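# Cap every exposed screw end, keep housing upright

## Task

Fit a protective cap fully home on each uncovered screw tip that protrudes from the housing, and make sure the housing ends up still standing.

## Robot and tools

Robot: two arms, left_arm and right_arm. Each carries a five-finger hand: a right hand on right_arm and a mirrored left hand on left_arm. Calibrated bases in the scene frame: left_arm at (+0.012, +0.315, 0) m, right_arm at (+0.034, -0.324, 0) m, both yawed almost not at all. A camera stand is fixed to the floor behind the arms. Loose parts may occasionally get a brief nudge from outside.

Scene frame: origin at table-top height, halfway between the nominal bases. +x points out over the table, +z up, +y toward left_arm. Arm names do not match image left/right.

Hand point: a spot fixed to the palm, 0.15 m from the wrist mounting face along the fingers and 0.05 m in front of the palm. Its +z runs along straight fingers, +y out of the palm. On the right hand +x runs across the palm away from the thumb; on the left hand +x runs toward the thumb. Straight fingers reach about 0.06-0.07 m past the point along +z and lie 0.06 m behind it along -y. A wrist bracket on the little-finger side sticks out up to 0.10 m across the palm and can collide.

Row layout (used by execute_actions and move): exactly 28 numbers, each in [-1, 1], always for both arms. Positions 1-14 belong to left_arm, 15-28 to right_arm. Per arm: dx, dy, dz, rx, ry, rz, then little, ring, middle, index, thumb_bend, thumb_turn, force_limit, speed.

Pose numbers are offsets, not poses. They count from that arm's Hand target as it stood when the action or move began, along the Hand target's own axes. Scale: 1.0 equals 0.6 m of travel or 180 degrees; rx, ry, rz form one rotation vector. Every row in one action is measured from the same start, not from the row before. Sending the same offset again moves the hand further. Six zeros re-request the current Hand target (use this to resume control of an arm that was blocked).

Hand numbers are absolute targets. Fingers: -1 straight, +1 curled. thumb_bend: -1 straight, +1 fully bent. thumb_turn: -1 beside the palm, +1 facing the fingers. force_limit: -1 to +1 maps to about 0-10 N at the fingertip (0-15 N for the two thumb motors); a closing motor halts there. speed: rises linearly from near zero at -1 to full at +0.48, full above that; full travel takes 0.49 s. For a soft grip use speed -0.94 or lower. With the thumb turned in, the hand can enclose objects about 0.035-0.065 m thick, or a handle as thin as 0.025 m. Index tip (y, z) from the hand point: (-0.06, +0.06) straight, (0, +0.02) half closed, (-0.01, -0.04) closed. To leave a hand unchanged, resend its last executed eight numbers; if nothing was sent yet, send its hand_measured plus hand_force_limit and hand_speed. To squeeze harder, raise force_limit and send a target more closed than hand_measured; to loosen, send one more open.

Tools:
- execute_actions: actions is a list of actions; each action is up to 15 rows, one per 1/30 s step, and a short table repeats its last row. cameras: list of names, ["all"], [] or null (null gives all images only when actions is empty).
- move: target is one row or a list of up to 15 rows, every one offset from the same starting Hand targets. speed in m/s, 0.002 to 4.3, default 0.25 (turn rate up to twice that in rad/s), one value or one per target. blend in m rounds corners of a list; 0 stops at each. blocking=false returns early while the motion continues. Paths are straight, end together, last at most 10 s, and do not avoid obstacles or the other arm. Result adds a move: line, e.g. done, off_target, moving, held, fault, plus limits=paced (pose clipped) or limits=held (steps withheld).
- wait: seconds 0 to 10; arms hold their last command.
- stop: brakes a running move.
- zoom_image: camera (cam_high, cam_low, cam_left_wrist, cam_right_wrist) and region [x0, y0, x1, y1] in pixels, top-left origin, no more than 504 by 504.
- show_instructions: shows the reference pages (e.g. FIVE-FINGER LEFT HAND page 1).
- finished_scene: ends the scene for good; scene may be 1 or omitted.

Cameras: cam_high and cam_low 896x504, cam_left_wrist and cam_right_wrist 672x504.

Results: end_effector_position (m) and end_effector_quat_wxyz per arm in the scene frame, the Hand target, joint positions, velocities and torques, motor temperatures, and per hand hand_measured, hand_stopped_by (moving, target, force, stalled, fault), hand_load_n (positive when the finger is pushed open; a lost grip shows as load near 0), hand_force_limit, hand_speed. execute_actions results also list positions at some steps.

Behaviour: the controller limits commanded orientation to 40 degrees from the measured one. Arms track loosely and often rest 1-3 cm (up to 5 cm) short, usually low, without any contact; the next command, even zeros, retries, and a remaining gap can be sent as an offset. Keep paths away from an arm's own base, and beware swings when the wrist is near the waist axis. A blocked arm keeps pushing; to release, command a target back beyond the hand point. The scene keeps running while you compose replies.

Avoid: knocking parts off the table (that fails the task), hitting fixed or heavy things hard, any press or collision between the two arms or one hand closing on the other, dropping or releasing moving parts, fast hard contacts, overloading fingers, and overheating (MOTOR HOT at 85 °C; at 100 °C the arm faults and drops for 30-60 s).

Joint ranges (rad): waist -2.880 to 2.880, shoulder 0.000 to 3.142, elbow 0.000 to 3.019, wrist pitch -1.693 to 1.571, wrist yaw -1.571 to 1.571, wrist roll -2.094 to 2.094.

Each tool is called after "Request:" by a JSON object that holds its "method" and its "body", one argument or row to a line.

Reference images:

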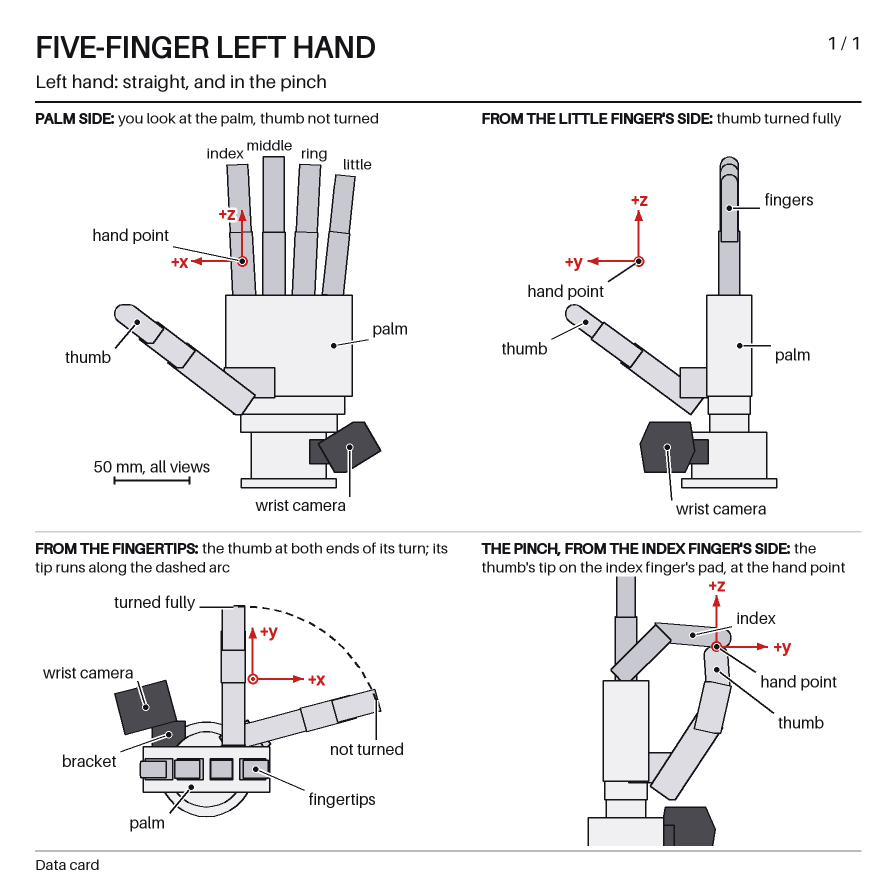

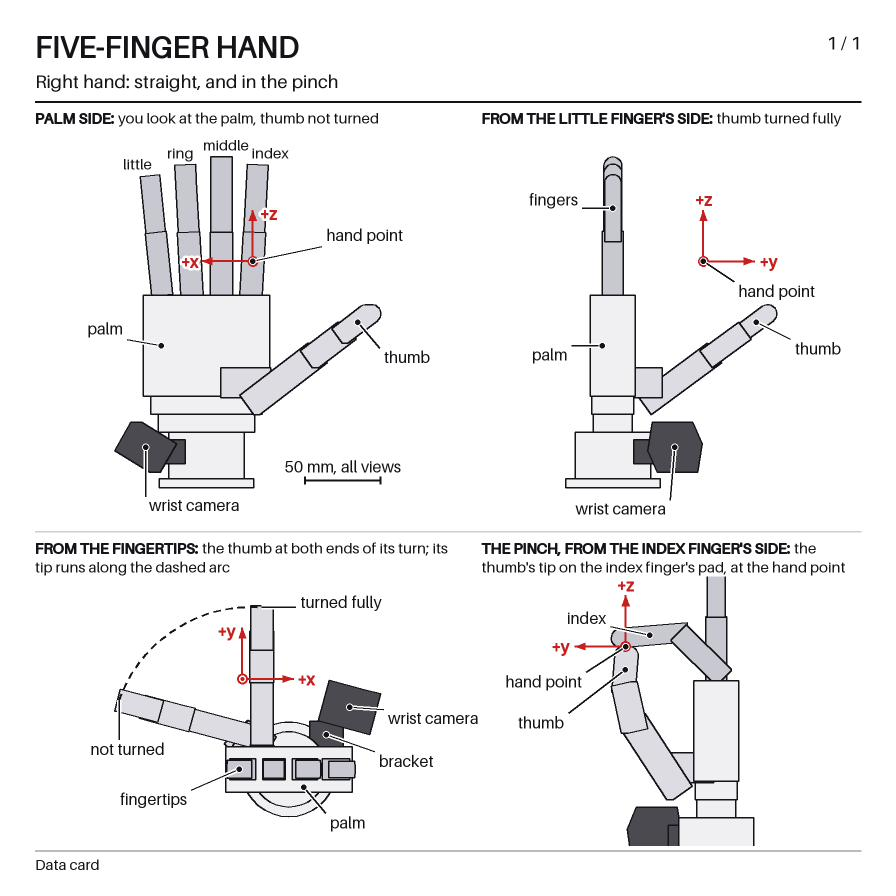

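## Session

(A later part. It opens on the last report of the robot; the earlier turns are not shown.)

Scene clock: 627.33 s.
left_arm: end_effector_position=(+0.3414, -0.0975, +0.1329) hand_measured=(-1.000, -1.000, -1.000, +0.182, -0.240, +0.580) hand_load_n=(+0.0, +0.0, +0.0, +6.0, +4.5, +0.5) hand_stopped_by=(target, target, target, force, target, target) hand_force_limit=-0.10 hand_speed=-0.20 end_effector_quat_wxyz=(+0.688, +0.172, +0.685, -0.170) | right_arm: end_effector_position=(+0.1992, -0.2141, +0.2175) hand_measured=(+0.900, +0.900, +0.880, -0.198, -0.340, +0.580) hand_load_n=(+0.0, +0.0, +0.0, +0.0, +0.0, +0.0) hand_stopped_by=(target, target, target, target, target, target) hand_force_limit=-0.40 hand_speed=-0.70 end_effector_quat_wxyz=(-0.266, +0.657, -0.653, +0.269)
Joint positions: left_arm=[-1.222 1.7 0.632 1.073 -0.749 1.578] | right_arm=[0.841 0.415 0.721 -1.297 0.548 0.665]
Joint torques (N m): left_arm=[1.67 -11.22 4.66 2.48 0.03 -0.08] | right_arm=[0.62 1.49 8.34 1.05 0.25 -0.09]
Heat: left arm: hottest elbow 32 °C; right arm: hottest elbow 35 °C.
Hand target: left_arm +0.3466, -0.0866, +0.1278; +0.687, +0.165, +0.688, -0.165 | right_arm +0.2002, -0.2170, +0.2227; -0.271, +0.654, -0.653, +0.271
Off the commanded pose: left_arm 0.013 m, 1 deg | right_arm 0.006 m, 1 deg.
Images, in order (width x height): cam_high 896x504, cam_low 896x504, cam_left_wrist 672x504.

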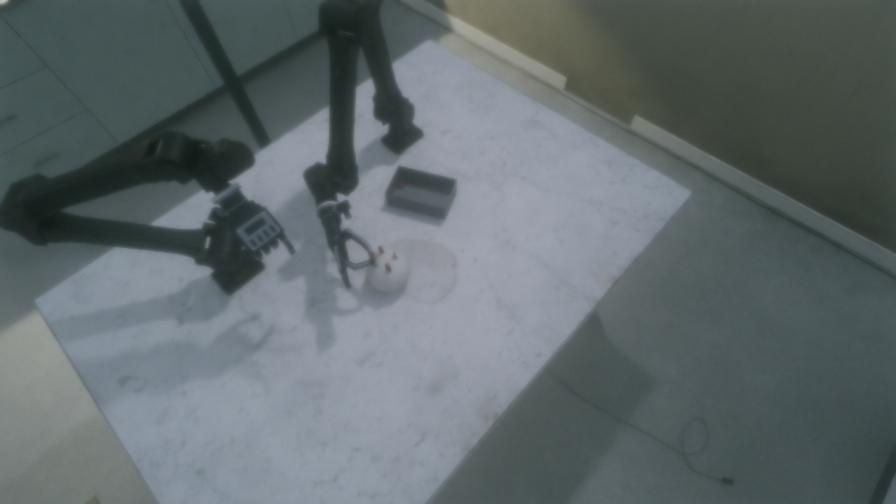

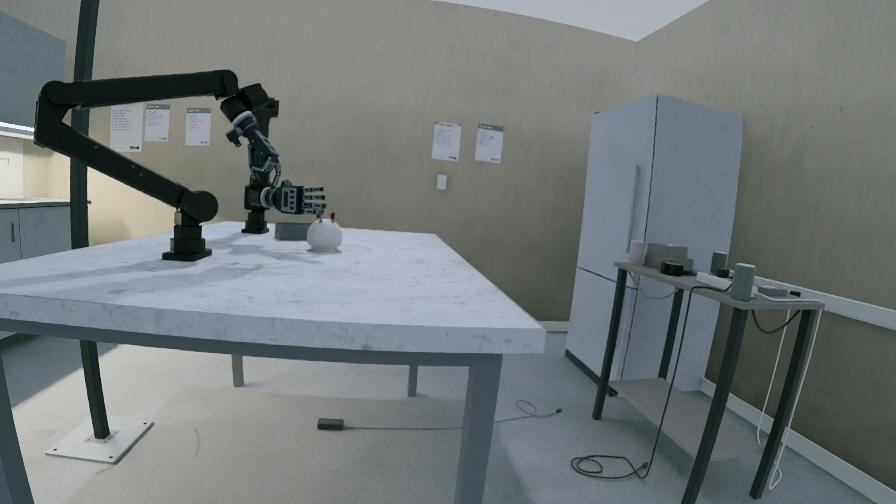

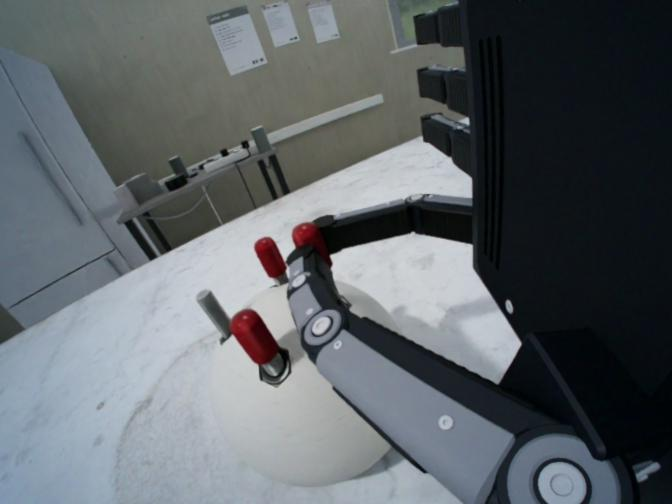

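Request:
{"method": "move", "body": {
  "target": [
    [-0.033,0,0,0,0,0,-1,-1,-1,0.32,-0.24,0.58,-0.1,-0.2,0,0,0,0,0,0,0.9,0.9,0.88,-0.2,-0.34,0.58,-0.4,-0.7],
    [-0.0453,-0.0509,0.0175,0,0,-0.0333,-1,-1,-1,0.32,-0.24,0.58,-0.1,-0.2,0,0,0,0,0,0,0.9,0.9,0.88,-0.2,-0.34,0.58,-0.4,-0.7],
    [-0.0203,-0.0099,0.0077,0,0,-0.0333,-1,-1,-1,0.32,-0.24,0.58,-0.1,-0.2,0,0,0,0,0,0,0.9,0.9,0.88,-0.2,-0.34,0.58,-0.4,-0.7]
  ],
  "speed": 0.08,
  "cameras": ["cam_low", "cam_left_wrist", "cam_high"]
}}

Request:
{"method": "zoom_image", "body": {
  "camera": "cam_low",
  "region": [314, 200, 334, 220]
}}

Request:
{"method": "zoom_image", "body": {
  "camera": "cam_left_wrist",
  "region": [280, 210, 360, 310]
}}

Request:
{"method": "zoom_image", "body": {
  "camera": "cam_high",
  "region": [362, 246, 386, 270]
}}

Scene clock: 638.40 s.
left_arm: end_effector_position=(+0.3427, -0.0988, +0.1396) hand_measured=(-1.000, -1.000, -1.000, +0.182, -0.240, +0.580) hand_load_n=(+0.0, +0.0, +0.0, +4.5, +4.0, +0.5) hand_stopped_by=(target, target, target, force, target, target) hand_force_limit=-0.10 hand_speed=-0.20 end_effector_quat_wxyz=(+0.675, +0.140, +0.698, -0.197) | right_arm: end_effector_position=(+0.1992, -0.2141, +0.2175) hand_measured=(+0.900, +0.900, +0.880, -0.198, -0.340, +0.580) hand_load_n=(+0.0, +0.0, +0.0, +0.0, +0.0, +0.0) hand_stopped_by=(target, target, target, target, target, target) hand_force_limit=-0.40 hand_speed=-0.70 end_effector_quat_wxyz=(-0.266, +0.657, -0.653, +0.269)
Joint positions: left_arm=[-1.215 1.651 0.641 0.993 -0.749 1.473] | right_arm=[0.841 0.415 0.721 -1.297 0.548 0.665]
Joint torques (N m): left_arm=[1.26 -11.05 6.27 2.91 0.15 -0.07] | right_arm=[0.56 1.49 8.35 1.05 0.25 -0.09]
Heat: left arm: hottest elbow 32 °C; right arm: hottest elbow 35 °C.
Hand target: left_arm +0.3480, -0.0941, +0.1400; +0.677, +0.129, +0.696, -0.201 | right_arm +0.2002, -0.2170, +0.2227; -0.271, +0.654, -0.653, +0.271
Off the commanded pose: left_arm 0.007 m, 1 deg | right_arm 0.006 m, 1 deg.
move: done
Images, in order (width x height): cam_high 896x504, cam_low 896x504, cam_left_wrist 672x504.

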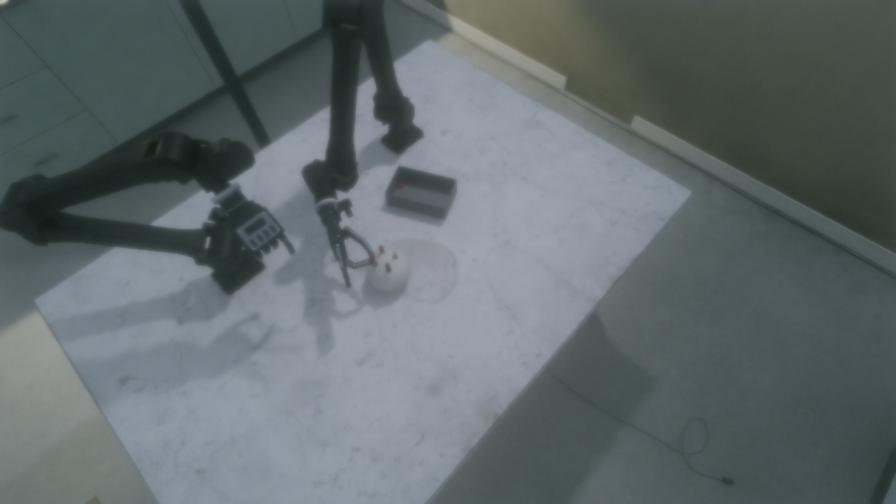

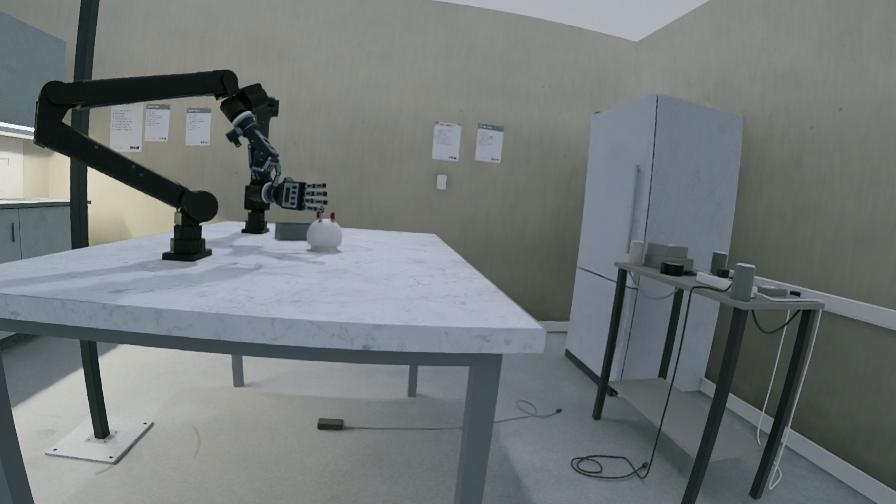

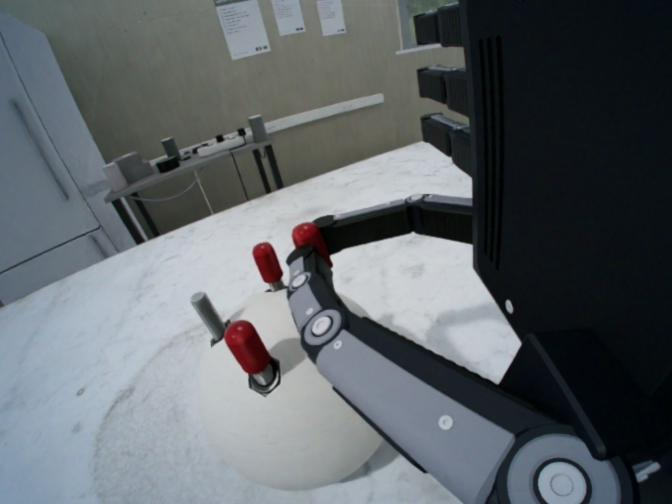

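Scaled by 25.200 from the camera's 896x504 image, which has a finer 1280x720 frame.

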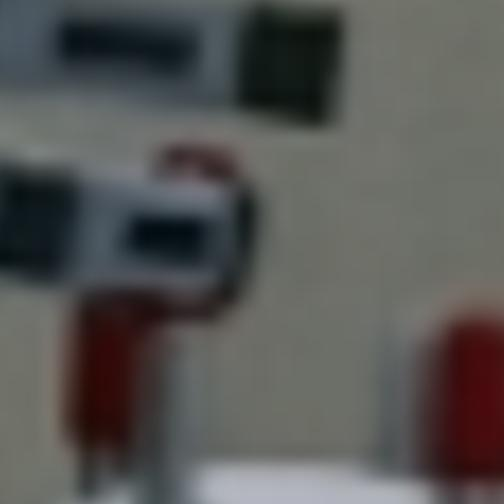

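Scaled by 5.040 from the camera's 672x504 image, which has a finer 960x720 frame.

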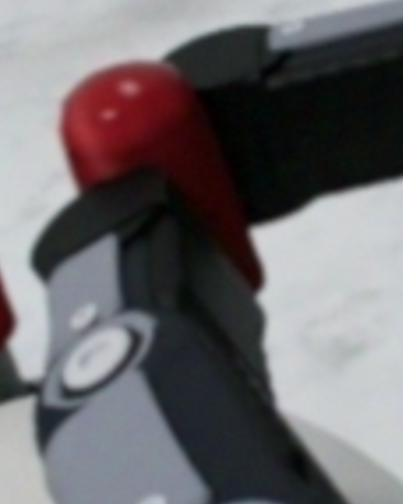

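Scaled by 21.000 from the camera's 896x504 image, which has a finer 1280x720 frame.

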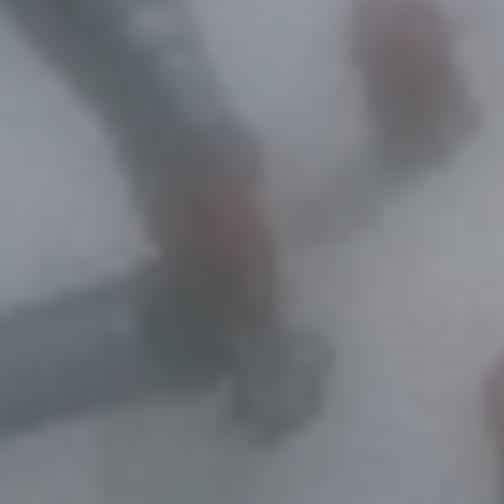

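Request:
{"method": "zoom_image", "body": {
  "camera": "cam_left_wrist",
  "region": [170, 210, 350, 410]
}}

Request:
{"method": "zoom_image", "body": {
  "camera": "cam_low",
  "region": [316, 203, 328, 215]
}}

Scaled by 2.520 from the camera's 672x504 image, which has a finer 960x720 frame.

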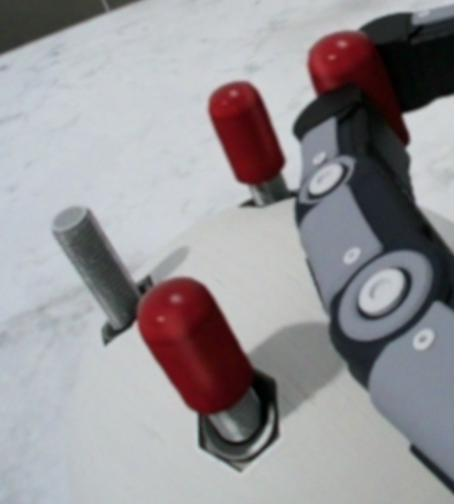

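Scaled by 42.000 from the camera's 896x504 image, which has a finer 1280x720 frame.

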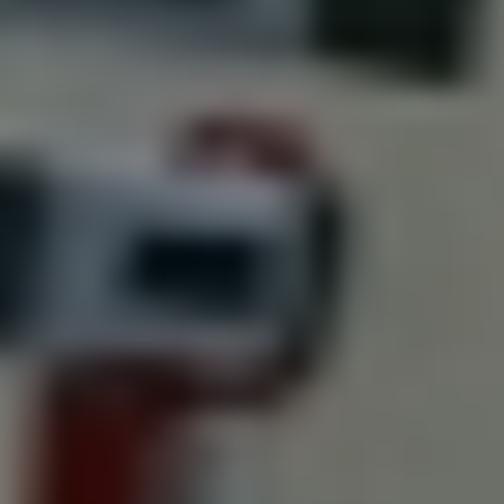

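Request:
{"method": "move", "body": {
  "target": [-0.003,0.0133,0,0,0,0,-1,-1,-1,0.32,-0.24,0.58,-0.1,-0.2,0,0,0,0,0,0,0.9,0.9,0.88,-0.2,-0.34,0.58,-0.4,-0.7],
  "speed": 0.05,
  "cameras": ["cam_low", "cam_left_wrist", "cam_high"]
}}

Request:
{"method": "zoom_image", "body": {
  "camera": "cam_left_wrist",
  "region": [170, 210, 350, 410]
}}

Request:
{"method": "zoom_image", "body": {
  "camera": "cam_left_wrist",
  "region": [300, 210, 380, 310]
}}

Request:
{"method": "zoom_image", "body": {
  "camera": "cam_low",
  "region": [314, 200, 334, 220]
}}

Scene clock: 644.17 s.
left_arm: end_effector_position=(+0.3469, -0.0932, +0.1372) hand_measured=(-1.000, -1.000, -1.000, +0.182, -0.240, +0.580) hand_load_n=(+0.0, +0.0, +0.0, +4.0, +3.5, +0.0) hand_stopped_by=(target, target, target, force, target, target) hand_force_limit=-0.10 hand_speed=-0.20 end_effector_quat_wxyz=(+0.674, +0.141, +0.698, -0.196) | right_arm: end_effector_position=(+0.1992, -0.2141, +0.2175) hand_measured=(+0.900, +0.900, +0.880, -0.198, -0.340, +0.580) hand_load_n=(+0.0, +0.0, +0.0, +0.0, +0.0, +0.0) hand_stopped_by=(target, target, target, target, target, target) hand_force_limit=-0.40 hand_speed=-0.70 end_effector_quat_wxyz=(-0.266, +0.657, -0.653, +0.269)
Joint positions: left_arm=[-1.2 1.649 0.63 0.999 -0.734 1.473] | right_arm=[0.841 0.415 0.721 -1.297 0.548 0.665]
Joint torques (N m): left_arm=[1.38 -11.81 5.72 2.74 0.12 -0.09] | right_arm=[0.56 1.49 8.35 1.06 0.25 -0.09]
Heat: left arm: hottest elbow 32 °C; right arm: hottest elbow 35 °C.
Hand target: left_arm +0.3517, -0.0869, +0.1410; +0.677, +0.129, +0.696, -0.201 | right_arm +0.2002, -0.2170, +0.2227; -0.271, +0.654, -0.653, +0.271
Off the commanded pose: left_arm 0.009 m, 2 deg | right_arm 0.006 m, 1 deg.
move: done
Images, in order (width x height): cam_high 896x504, cam_low 896x504, cam_left_wrist 672x504.

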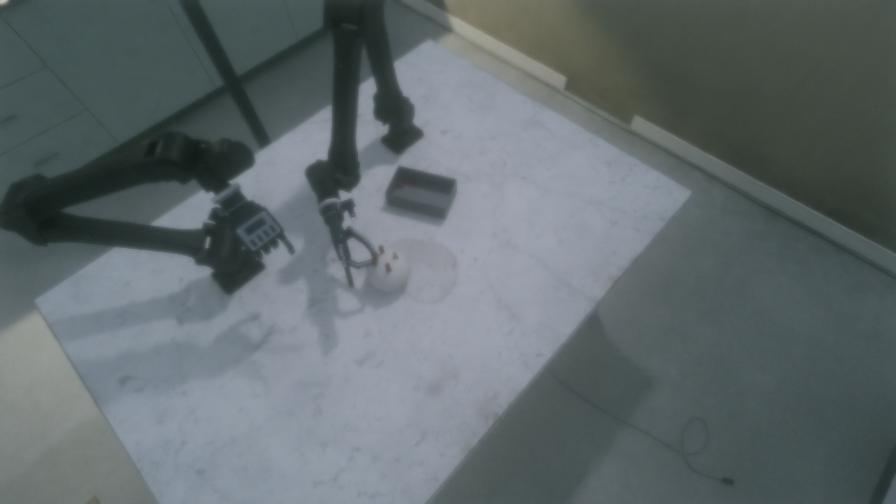

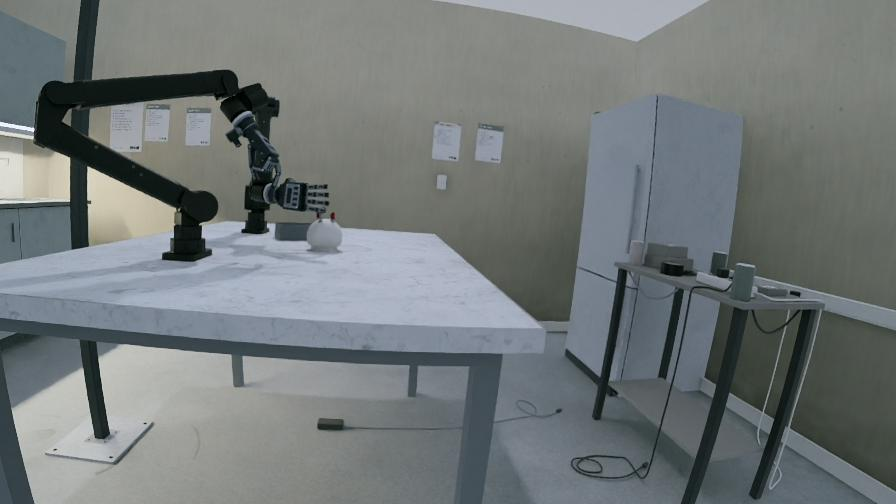

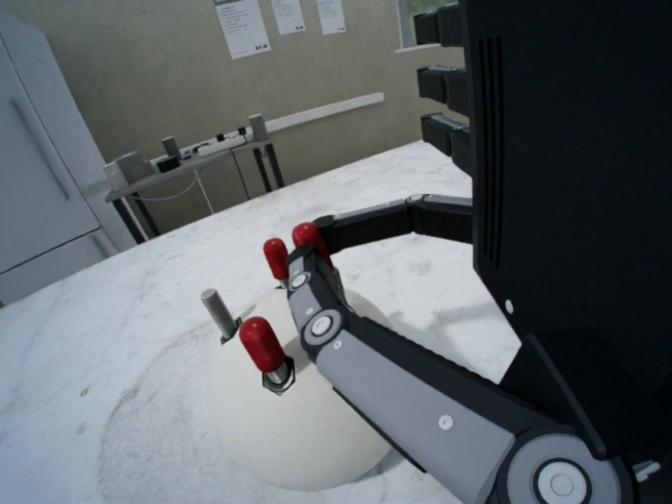

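Scaled by 2.520 from the camera's 672x504 image, which has a finer 960x720 frame.

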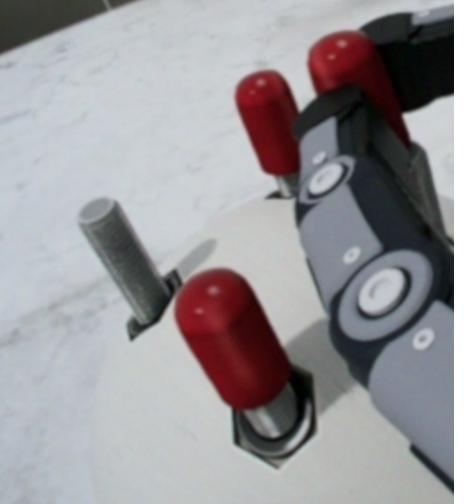

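Scaled by 5.040 from the camera's 672x504 image, which has a finer 960x720 frame.

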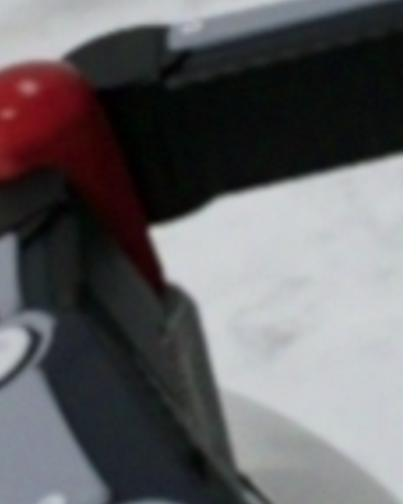

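Scaled by 25.200 from the camera's 896x504 image, which has a finer 1280x720 frame.

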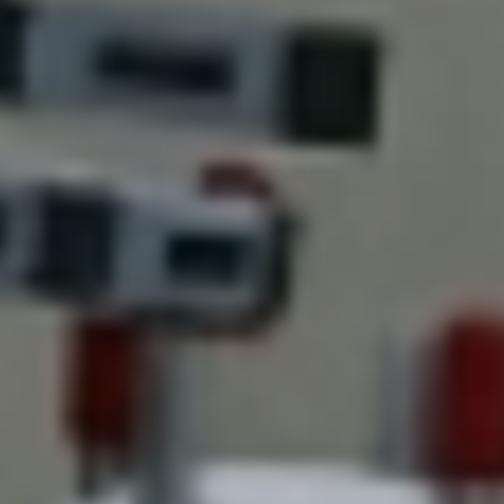

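Request:
{"method": "move", "body": {
  "target": [
    [-0.0199,-0.0021,0,0,0,0,-1,-1,-1,0.32,-0.24,0.58,-0.1,-0.2,0,0,0,0,0,0,0.9,0.9,0.88,-0.2,-0.34,0.58,-0.4,-0.7],
    [-0.0178,-0.0541,0.0090,0,0,0,-1,-1,-1,0.32,-0.24,0.58,-0.1,-0.2,0,0,0,0,0,0,0.9,0.9,0.88,-0.2,-0.34,0.58,-0.4,-0.7],
    [0.0028,-0.0104,-0.0011,0,0,0,-1,-1,-1,0.32,-0.24,0.58,-0.1,-0.2,0,0,0,0,0,0,0.9,0.9,0.88,-0.2,-0.34,0.58,-0.4,-0.7]
  ],
  "speed": 0.08,
  "cameras": ["cam_low", "cam_left_wrist", "cam_high"]
}}

Request:
{"method": "zoom_image", "body": {
  "camera": "cam_left_wrist",
  "region": [170, 210, 350, 410]
}}

Request:
{"method": "zoom_image", "body": {
  "camera": "cam_low",
  "region": [314, 200, 334, 220]
}}

Request:
{"method": "zoom_image", "body": {
  "camera": "cam_high",
  "region": [362, 246, 386, 270]
}}

Scene clock: 649.60 s.
left_arm: end_effector_position=(+0.3432, -0.0963, +0.1461) hand_measured=(-1.000, -1.000, -1.000, +0.182, -0.240, +0.580) hand_load_n=(+0.0, +0.0, -0.5, +4.0, +4.0, +0.5) hand_stopped_by=(target, target, target, force, target, target) hand_force_limit=-0.10 hand_speed=-0.20 end_effector_quat_wxyz=(+0.677, +0.135, +0.695, -0.201) | right_arm: end_effector_position=(+0.1992, -0.2141, +0.2175) hand_measured=(+0.900, +0.900, +0.880, -0.198, -0.340, +0.580) hand_load_n=(+0.0, +0.0, +0.0, +0.0, +0.0, +0.0) hand_stopped_by=(target, target, target, target, target, target) hand_force_limit=-0.40 hand_speed=-0.70 end_effector_quat_wxyz=(-0.266, +0.657, -0.653, +0.269)
Joint positions: left_arm=[-1.212 1.633 0.636 0.994 -0.747 1.473] | right_arm=[0.841 0.415 0.721 -1.297 0.548 0.665]
Joint torques (N m): left_arm=[0.85 -9.82 6.27 2.91 0.16 -0.09] | right_arm=[0.62 1.49 8.35 1.05 0.25 -0.09]
Heat: left arm: hottest elbow 32 °C; right arm: hottest elbow 35 °C.
Hand target: left_arm +0.3483, -0.0921, +0.1399; +0.677, +0.128, +0.696, -0.201 | right_arm +0.2002, -0.2170, +0.2227; -0.271, +0.654, -0.653, +0.271
Off the commanded pose: left_arm 0.009 m, 1 deg | right_arm 0.006 m, 1 deg.
move: done
Images, in order (width x height): cam_high 896x504, cam_low 896x504, cam_left_wrist 672x504.

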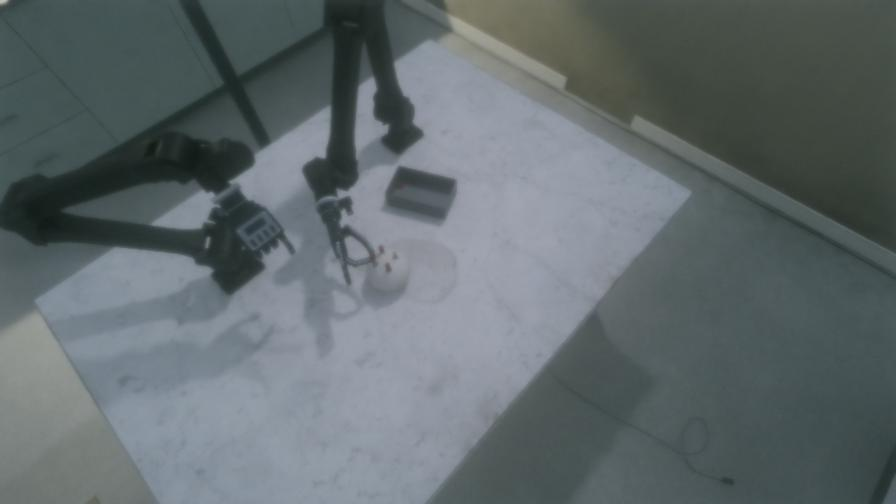

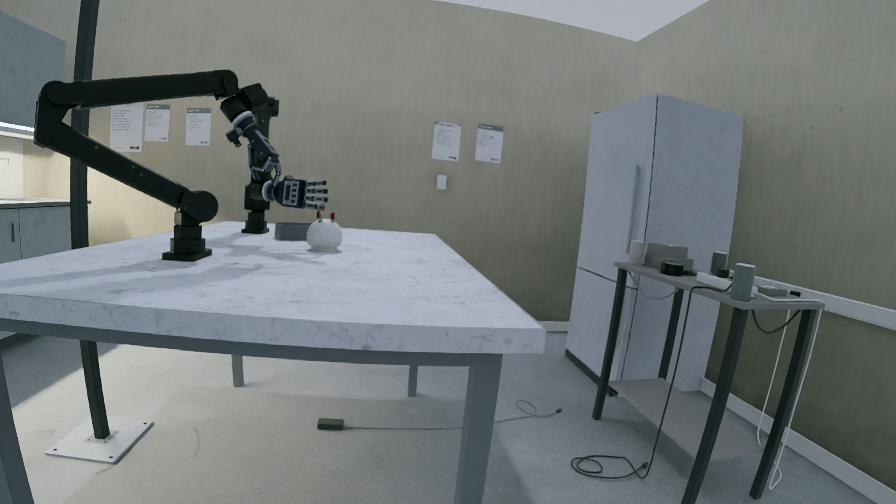

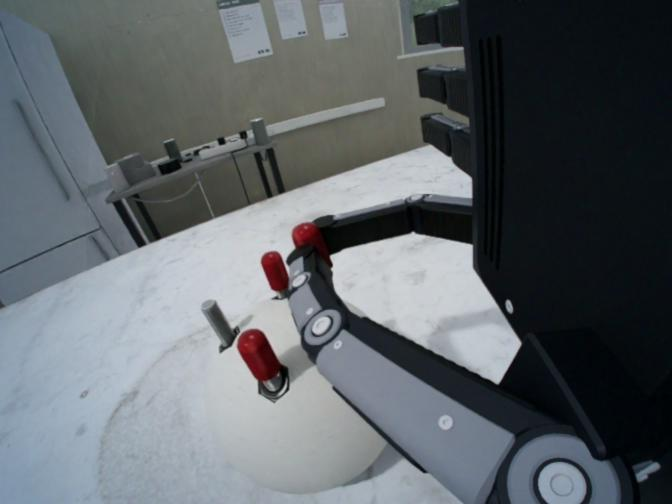

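Scaled by 2.520 from the camera's 672x504 image, which has a finer 960x720 frame.

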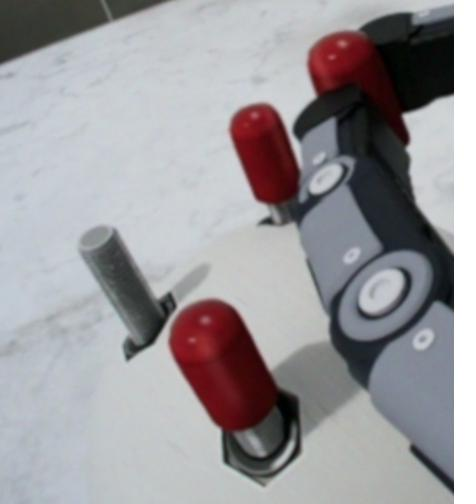

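Scaled by 25.200 from the camera's 896x504 image, which has a finer 1280x720 frame.

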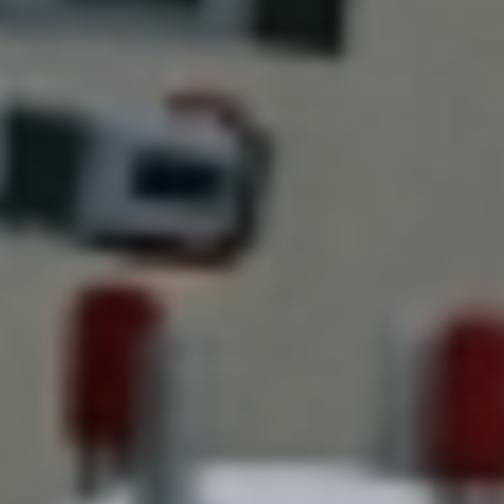

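Scaled by 21.000 from the camera's 896x504 image, which has a finer 1280x720 frame.

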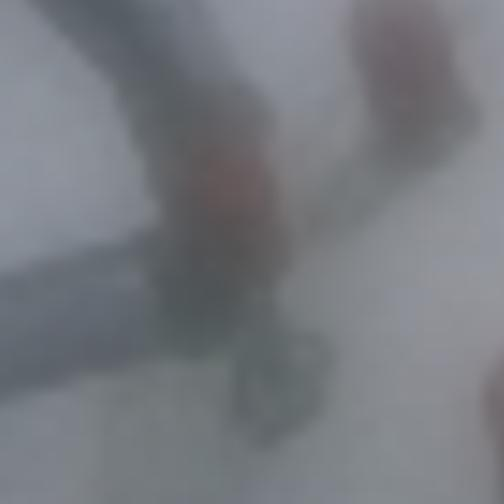

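Request:
{"method": "zoom_image", "body": {
  "camera": "cam_low",
  "region": [316, 203, 328, 215]
}}

Request:
{"method": "zoom_image", "body": {
  "camera": "cam_left_wrist",
  "region": [300, 230, 360, 310]
}}

Scaled by 42.000 from the camera's 896x504 image, which has a finer 1280x720 frame.

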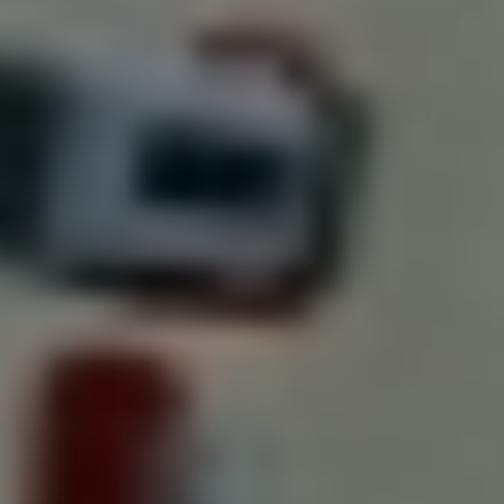

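Scaled by 6.300 from the camera's 672x504 image, which has a finer 960x720 frame.

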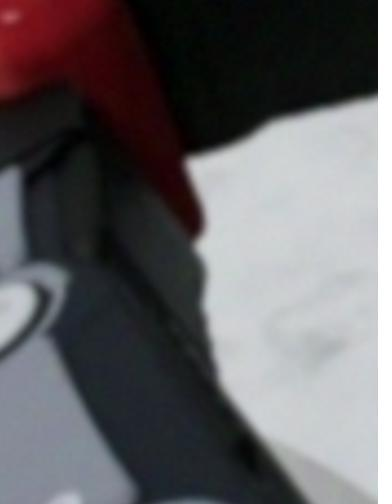

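Request:
{"method": "move", "body": {
  "target": [0.0130,0.0,-0.0015,0,0,0,-1,-1,-1,0.32,-0.24,0.58,-0.1,-0.2,0,0,0,0,0,0,0.9,0.9,0.88,-0.2,-0.34,0.58,-0.4,-0.7],
  "speed": 0.04,
  "cameras": ["cam_low", "cam_left_wrist", "cam_high"]
}}

Request:
{"method": "zoom_image", "body": {
  "camera": "cam_left_wrist",
  "region": [170, 210, 350, 410]
}}

Request:
{"method": "zoom_image", "body": {
  "camera": "cam_low",
  "region": [316, 205, 328, 217]
}}

Request:
{"method": "zoom_image", "body": {
  "camera": "cam_high",
  "region": [362, 246, 386, 270]
}}

Scene clock: 652.67 s.
left_arm: end_effector_position=(+0.3436, -0.0975, +0.1396) hand_measured=(-1.000, -1.000, -1.000, +0.182, -0.240, +0.580) hand_load_n=(+0.0, +0.0, -0.5, +4.5, +4.0, +0.5) hand_stopped_by=(target, target, target, force, target, target) hand_force_limit=-0.10 hand_speed=-0.20 end_effector_quat_wxyz=(+0.678, +0.134, +0.694, -0.202) | right_arm: end_effector_position=(+0.1992, -0.2141, +0.2175) hand_measured=(+0.900, +0.900, +0.880, -0.198, -0.340, +0.580) hand_load_n=(+0.0, +0.0, +0.0, +0.0, +0.0, +0.0) hand_stopped_by=(target, target, target, target, target, target) hand_force_limit=-0.40 hand_speed=-0.70 end_effector_quat_wxyz=(-0.266, +0.657, -0.653, +0.269)
Joint positions: left_arm=[-1.212 1.657 0.636 1.021 -0.747 1.473] | right_arm=[0.841 0.415 0.721 -1.297 0.548 0.665]
Joint torques (N m): left_arm=[0.67 -10.05 5.72 2.99 0.04 -0.07] | right_arm=[0.62 1.49 8.35 1.05 0.25 -0.09]
Heat: left arm: hottest elbow 32 °C; right arm: hottest elbow 35 °C.
Hand target: left_arm +0.3471, -0.0924, +0.1322; +0.677, +0.128, +0.696, -0.201 | right_arm +0.2002, -0.2170, +0.2227; -0.271, +0.654, -0.653, +0.271
Off the commanded pose: left_arm 0.010 m, 1 deg | right_arm 0.006 m, 1 deg.
move: done
Images, in order (width x height): cam_high 896x504, cam_low 896x504, cam_left_wrist 672x504.

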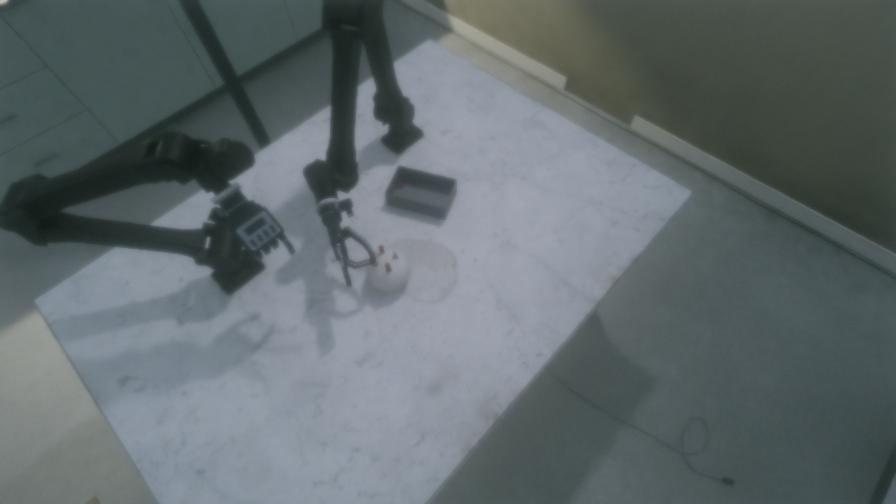

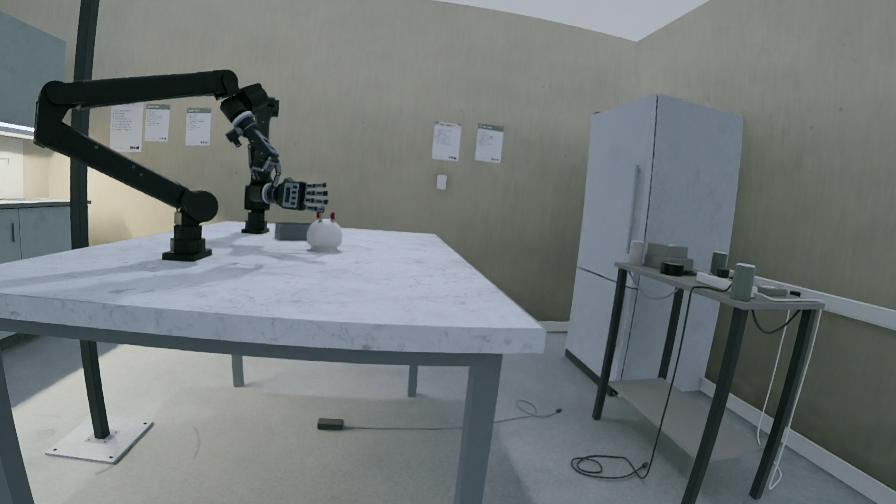

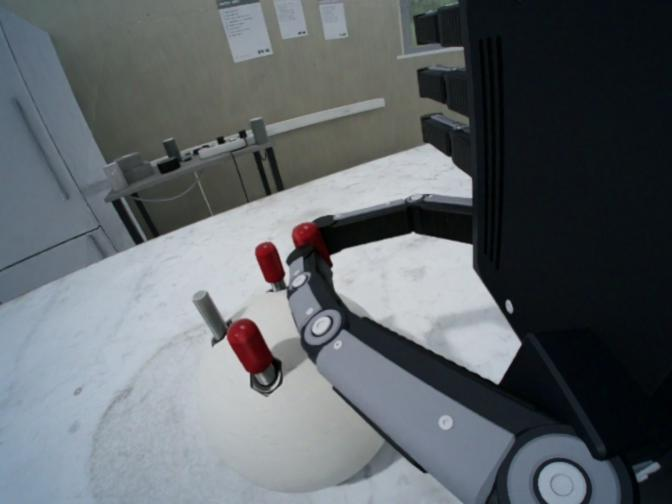

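Scaled by 2.520 from the camera's 672x504 image, which has a finer 960x720 frame.

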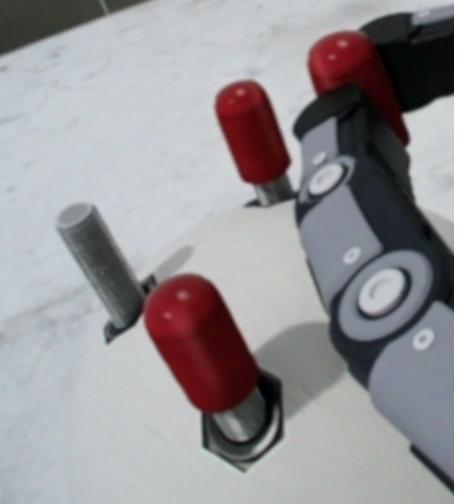

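Scaled by 42.000 from the camera's 896x504 image, which has a finer 1280x720 frame.

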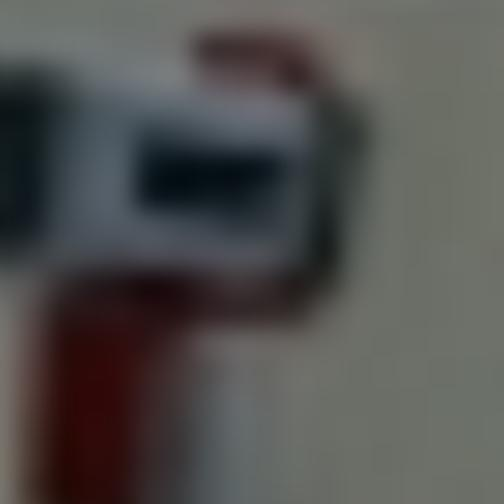

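Scaled by 21.000 from the camera's 896x504 image, which has a finer 1280x720 frame.

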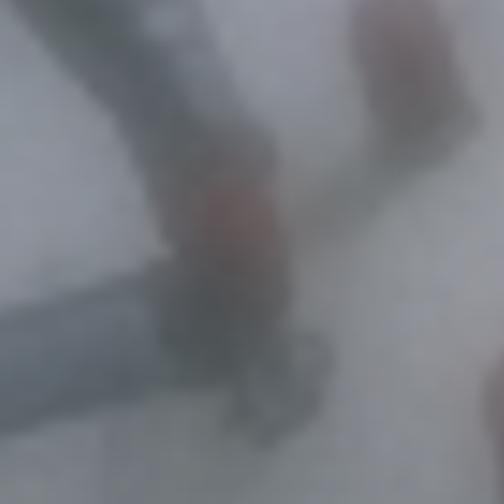

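Request:
{"method": "move", "body": {
  "target": [
    [-0.0298,-0.0032,0,0,0,0,-1,-1,-1,0.32,-0.24,0.58,-0.1,-0.2,0,0,0,0,0,0,0.9,0.9,0.88,-0.2,-0.34,0.58,-0.4,-0.7],
    [-0.0336,-0.0439,0.0092,0,0,0,-1,-1,-1,0.32,-0.24,0.58,-0.1,-0.2,0,0,0,0,0,0,0.9,0.9,0.88,-0.2,-0.34,0.58,-0.4,-0.7],
    [-0.0130,-0.0003,-0.0009,0,0,0,-1,-1,-1,0.32,-0.24,0.58,-0.1,-0.2,0,0,0,0,0,0,0.9,0.9,0.88,-0.2,-0.34,0.58,-0.4,-0.7],
    [0.0035,0.0014,-0.0009,0,0,0,-1,-1,-1,0.32,-0.24,0.58,-0.1,-0.2,0,0,0,0,0,0,0.9,0.9,0.88,-0.2,-0.34,0.58,-0.4,-0.7]
  ],
  "speed": [0.08,0.08,0.08,0.03],
  "cameras": ["cam_low", "cam_left_wrist", "cam_high"]
}}

Request:
{"method": "zoom_image", "body": {
  "camera": "cam_left_wrist",
  "region": [170, 210, 350, 410]
}}

Request:
{"method": "zoom_image", "body": {
  "camera": "cam_low",
  "region": [316, 205, 328, 217]
}}

Request:
{"method": "zoom_image", "body": {
  "camera": "cam_high",
  "region": [362, 246, 386, 270]
}}

Scene clock: 659.17 s.
left_arm: end_effector_position=(+0.3415, -0.0963, +0.1372) hand_measured=(-1.000, -1.000, -1.000, +0.182, -0.240, +0.580) hand_load_n=(+0.0, +0.0, +0.0, +4.5, +4.0, +0.0) hand_stopped_by=(target, target, target, force, target, target) hand_force_limit=-0.10 hand_speed=-0.20 end_effector_quat_wxyz=(+0.678, +0.135, +0.694, -0.202) | right_arm: end_effector_position=(+0.1992, -0.2141, +0.2175) hand_measured=(+0.900, +0.900, +0.880, -0.198, -0.340, +0.580) hand_load_n=(+0.0, +0.0, +0.0, +0.0, +0.0, +0.0) hand_stopped_by=(target, target, target, target, target, target) hand_force_limit=-0.40 hand_speed=-0.70 end_effector_quat_wxyz=(-0.266, +0.657, -0.653, +0.269)
Joint positions: left_arm=[-1.215 1.66 0.629 1.031 -0.75 1.473] | right_arm=[0.841 0.415 0.721 -1.297 0.548 0.665]
Joint torques (N m): left_arm=[1.2 -9.41 6.02 2.86 0.17 -0.09] | right_arm=[0.62 1.49 8.35 1.05 0.25 -0.09]
Heat: left arm: hottest elbow 32 °C; right arm: hottest elbow 35 °C.
Hand target: left_arm +0.3469, -0.0916, +0.1300; +0.678, +0.128, +0.696, -0.201 | right_arm +0.2002, -0.2170, +0.2227; -0.271, +0.654, -0.653, +0.271
Off the commanded pose: left_arm 0.010 m, 1 deg | right_arm 0.006 m, 1 deg.
move: done
Images, in order (width x height): cam_high 896x504, cam_low 896x504, cam_left_wrist 672x504.

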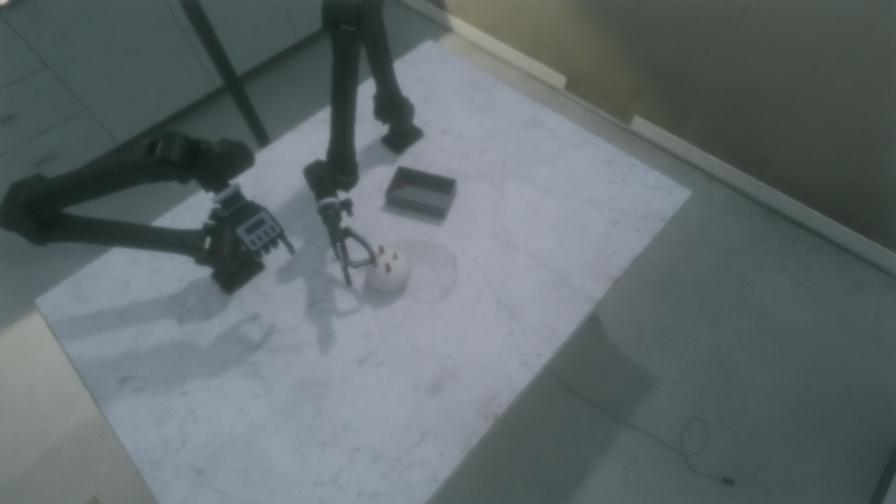

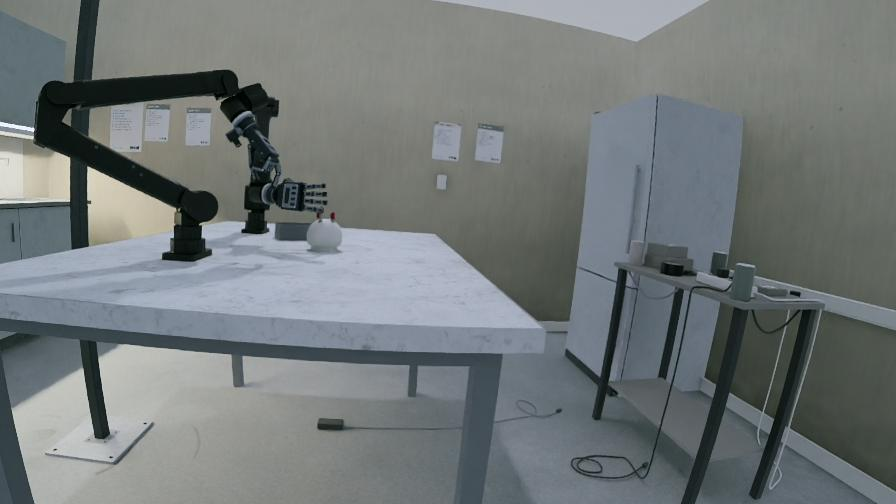

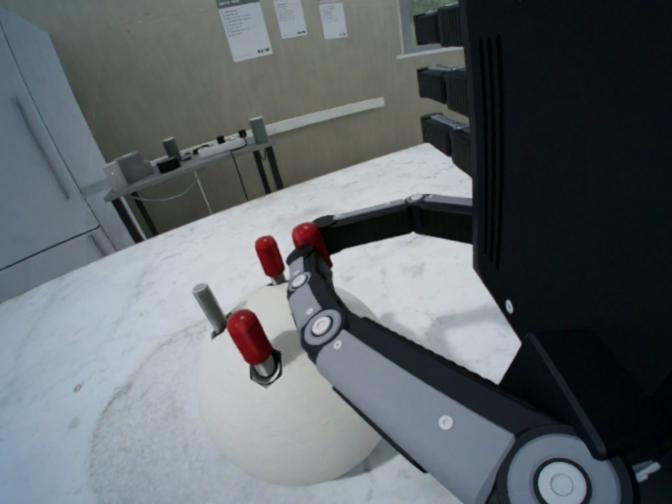

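Scaled by 2.520 from the camera's 672x504 image, which has a finer 960x720 frame.

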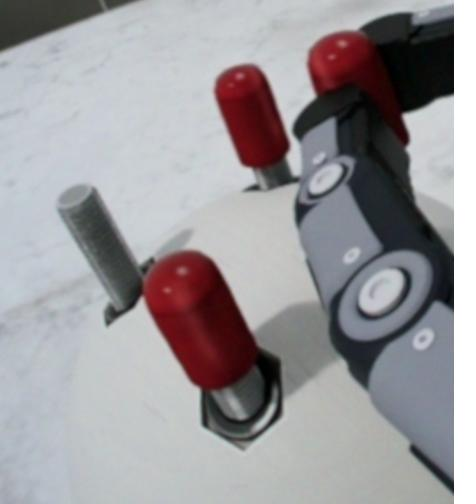

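Scaled by 42.000 from the camera's 896x504 image, which has a finer 1280x720 frame.

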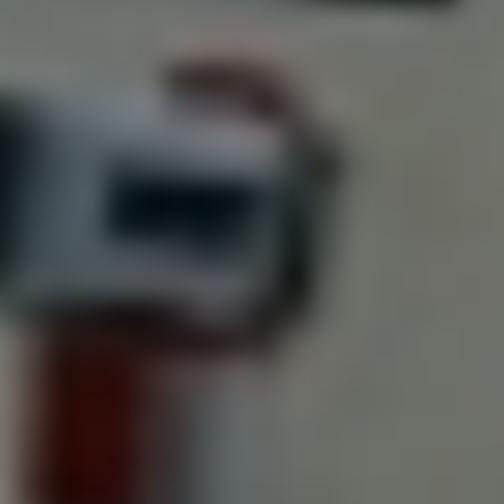

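Scaled by 21.000 from the camera's 896x504 image, which has a finer 1280x720 frame.

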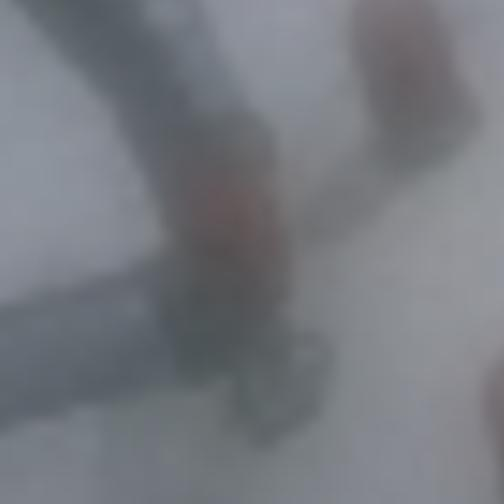

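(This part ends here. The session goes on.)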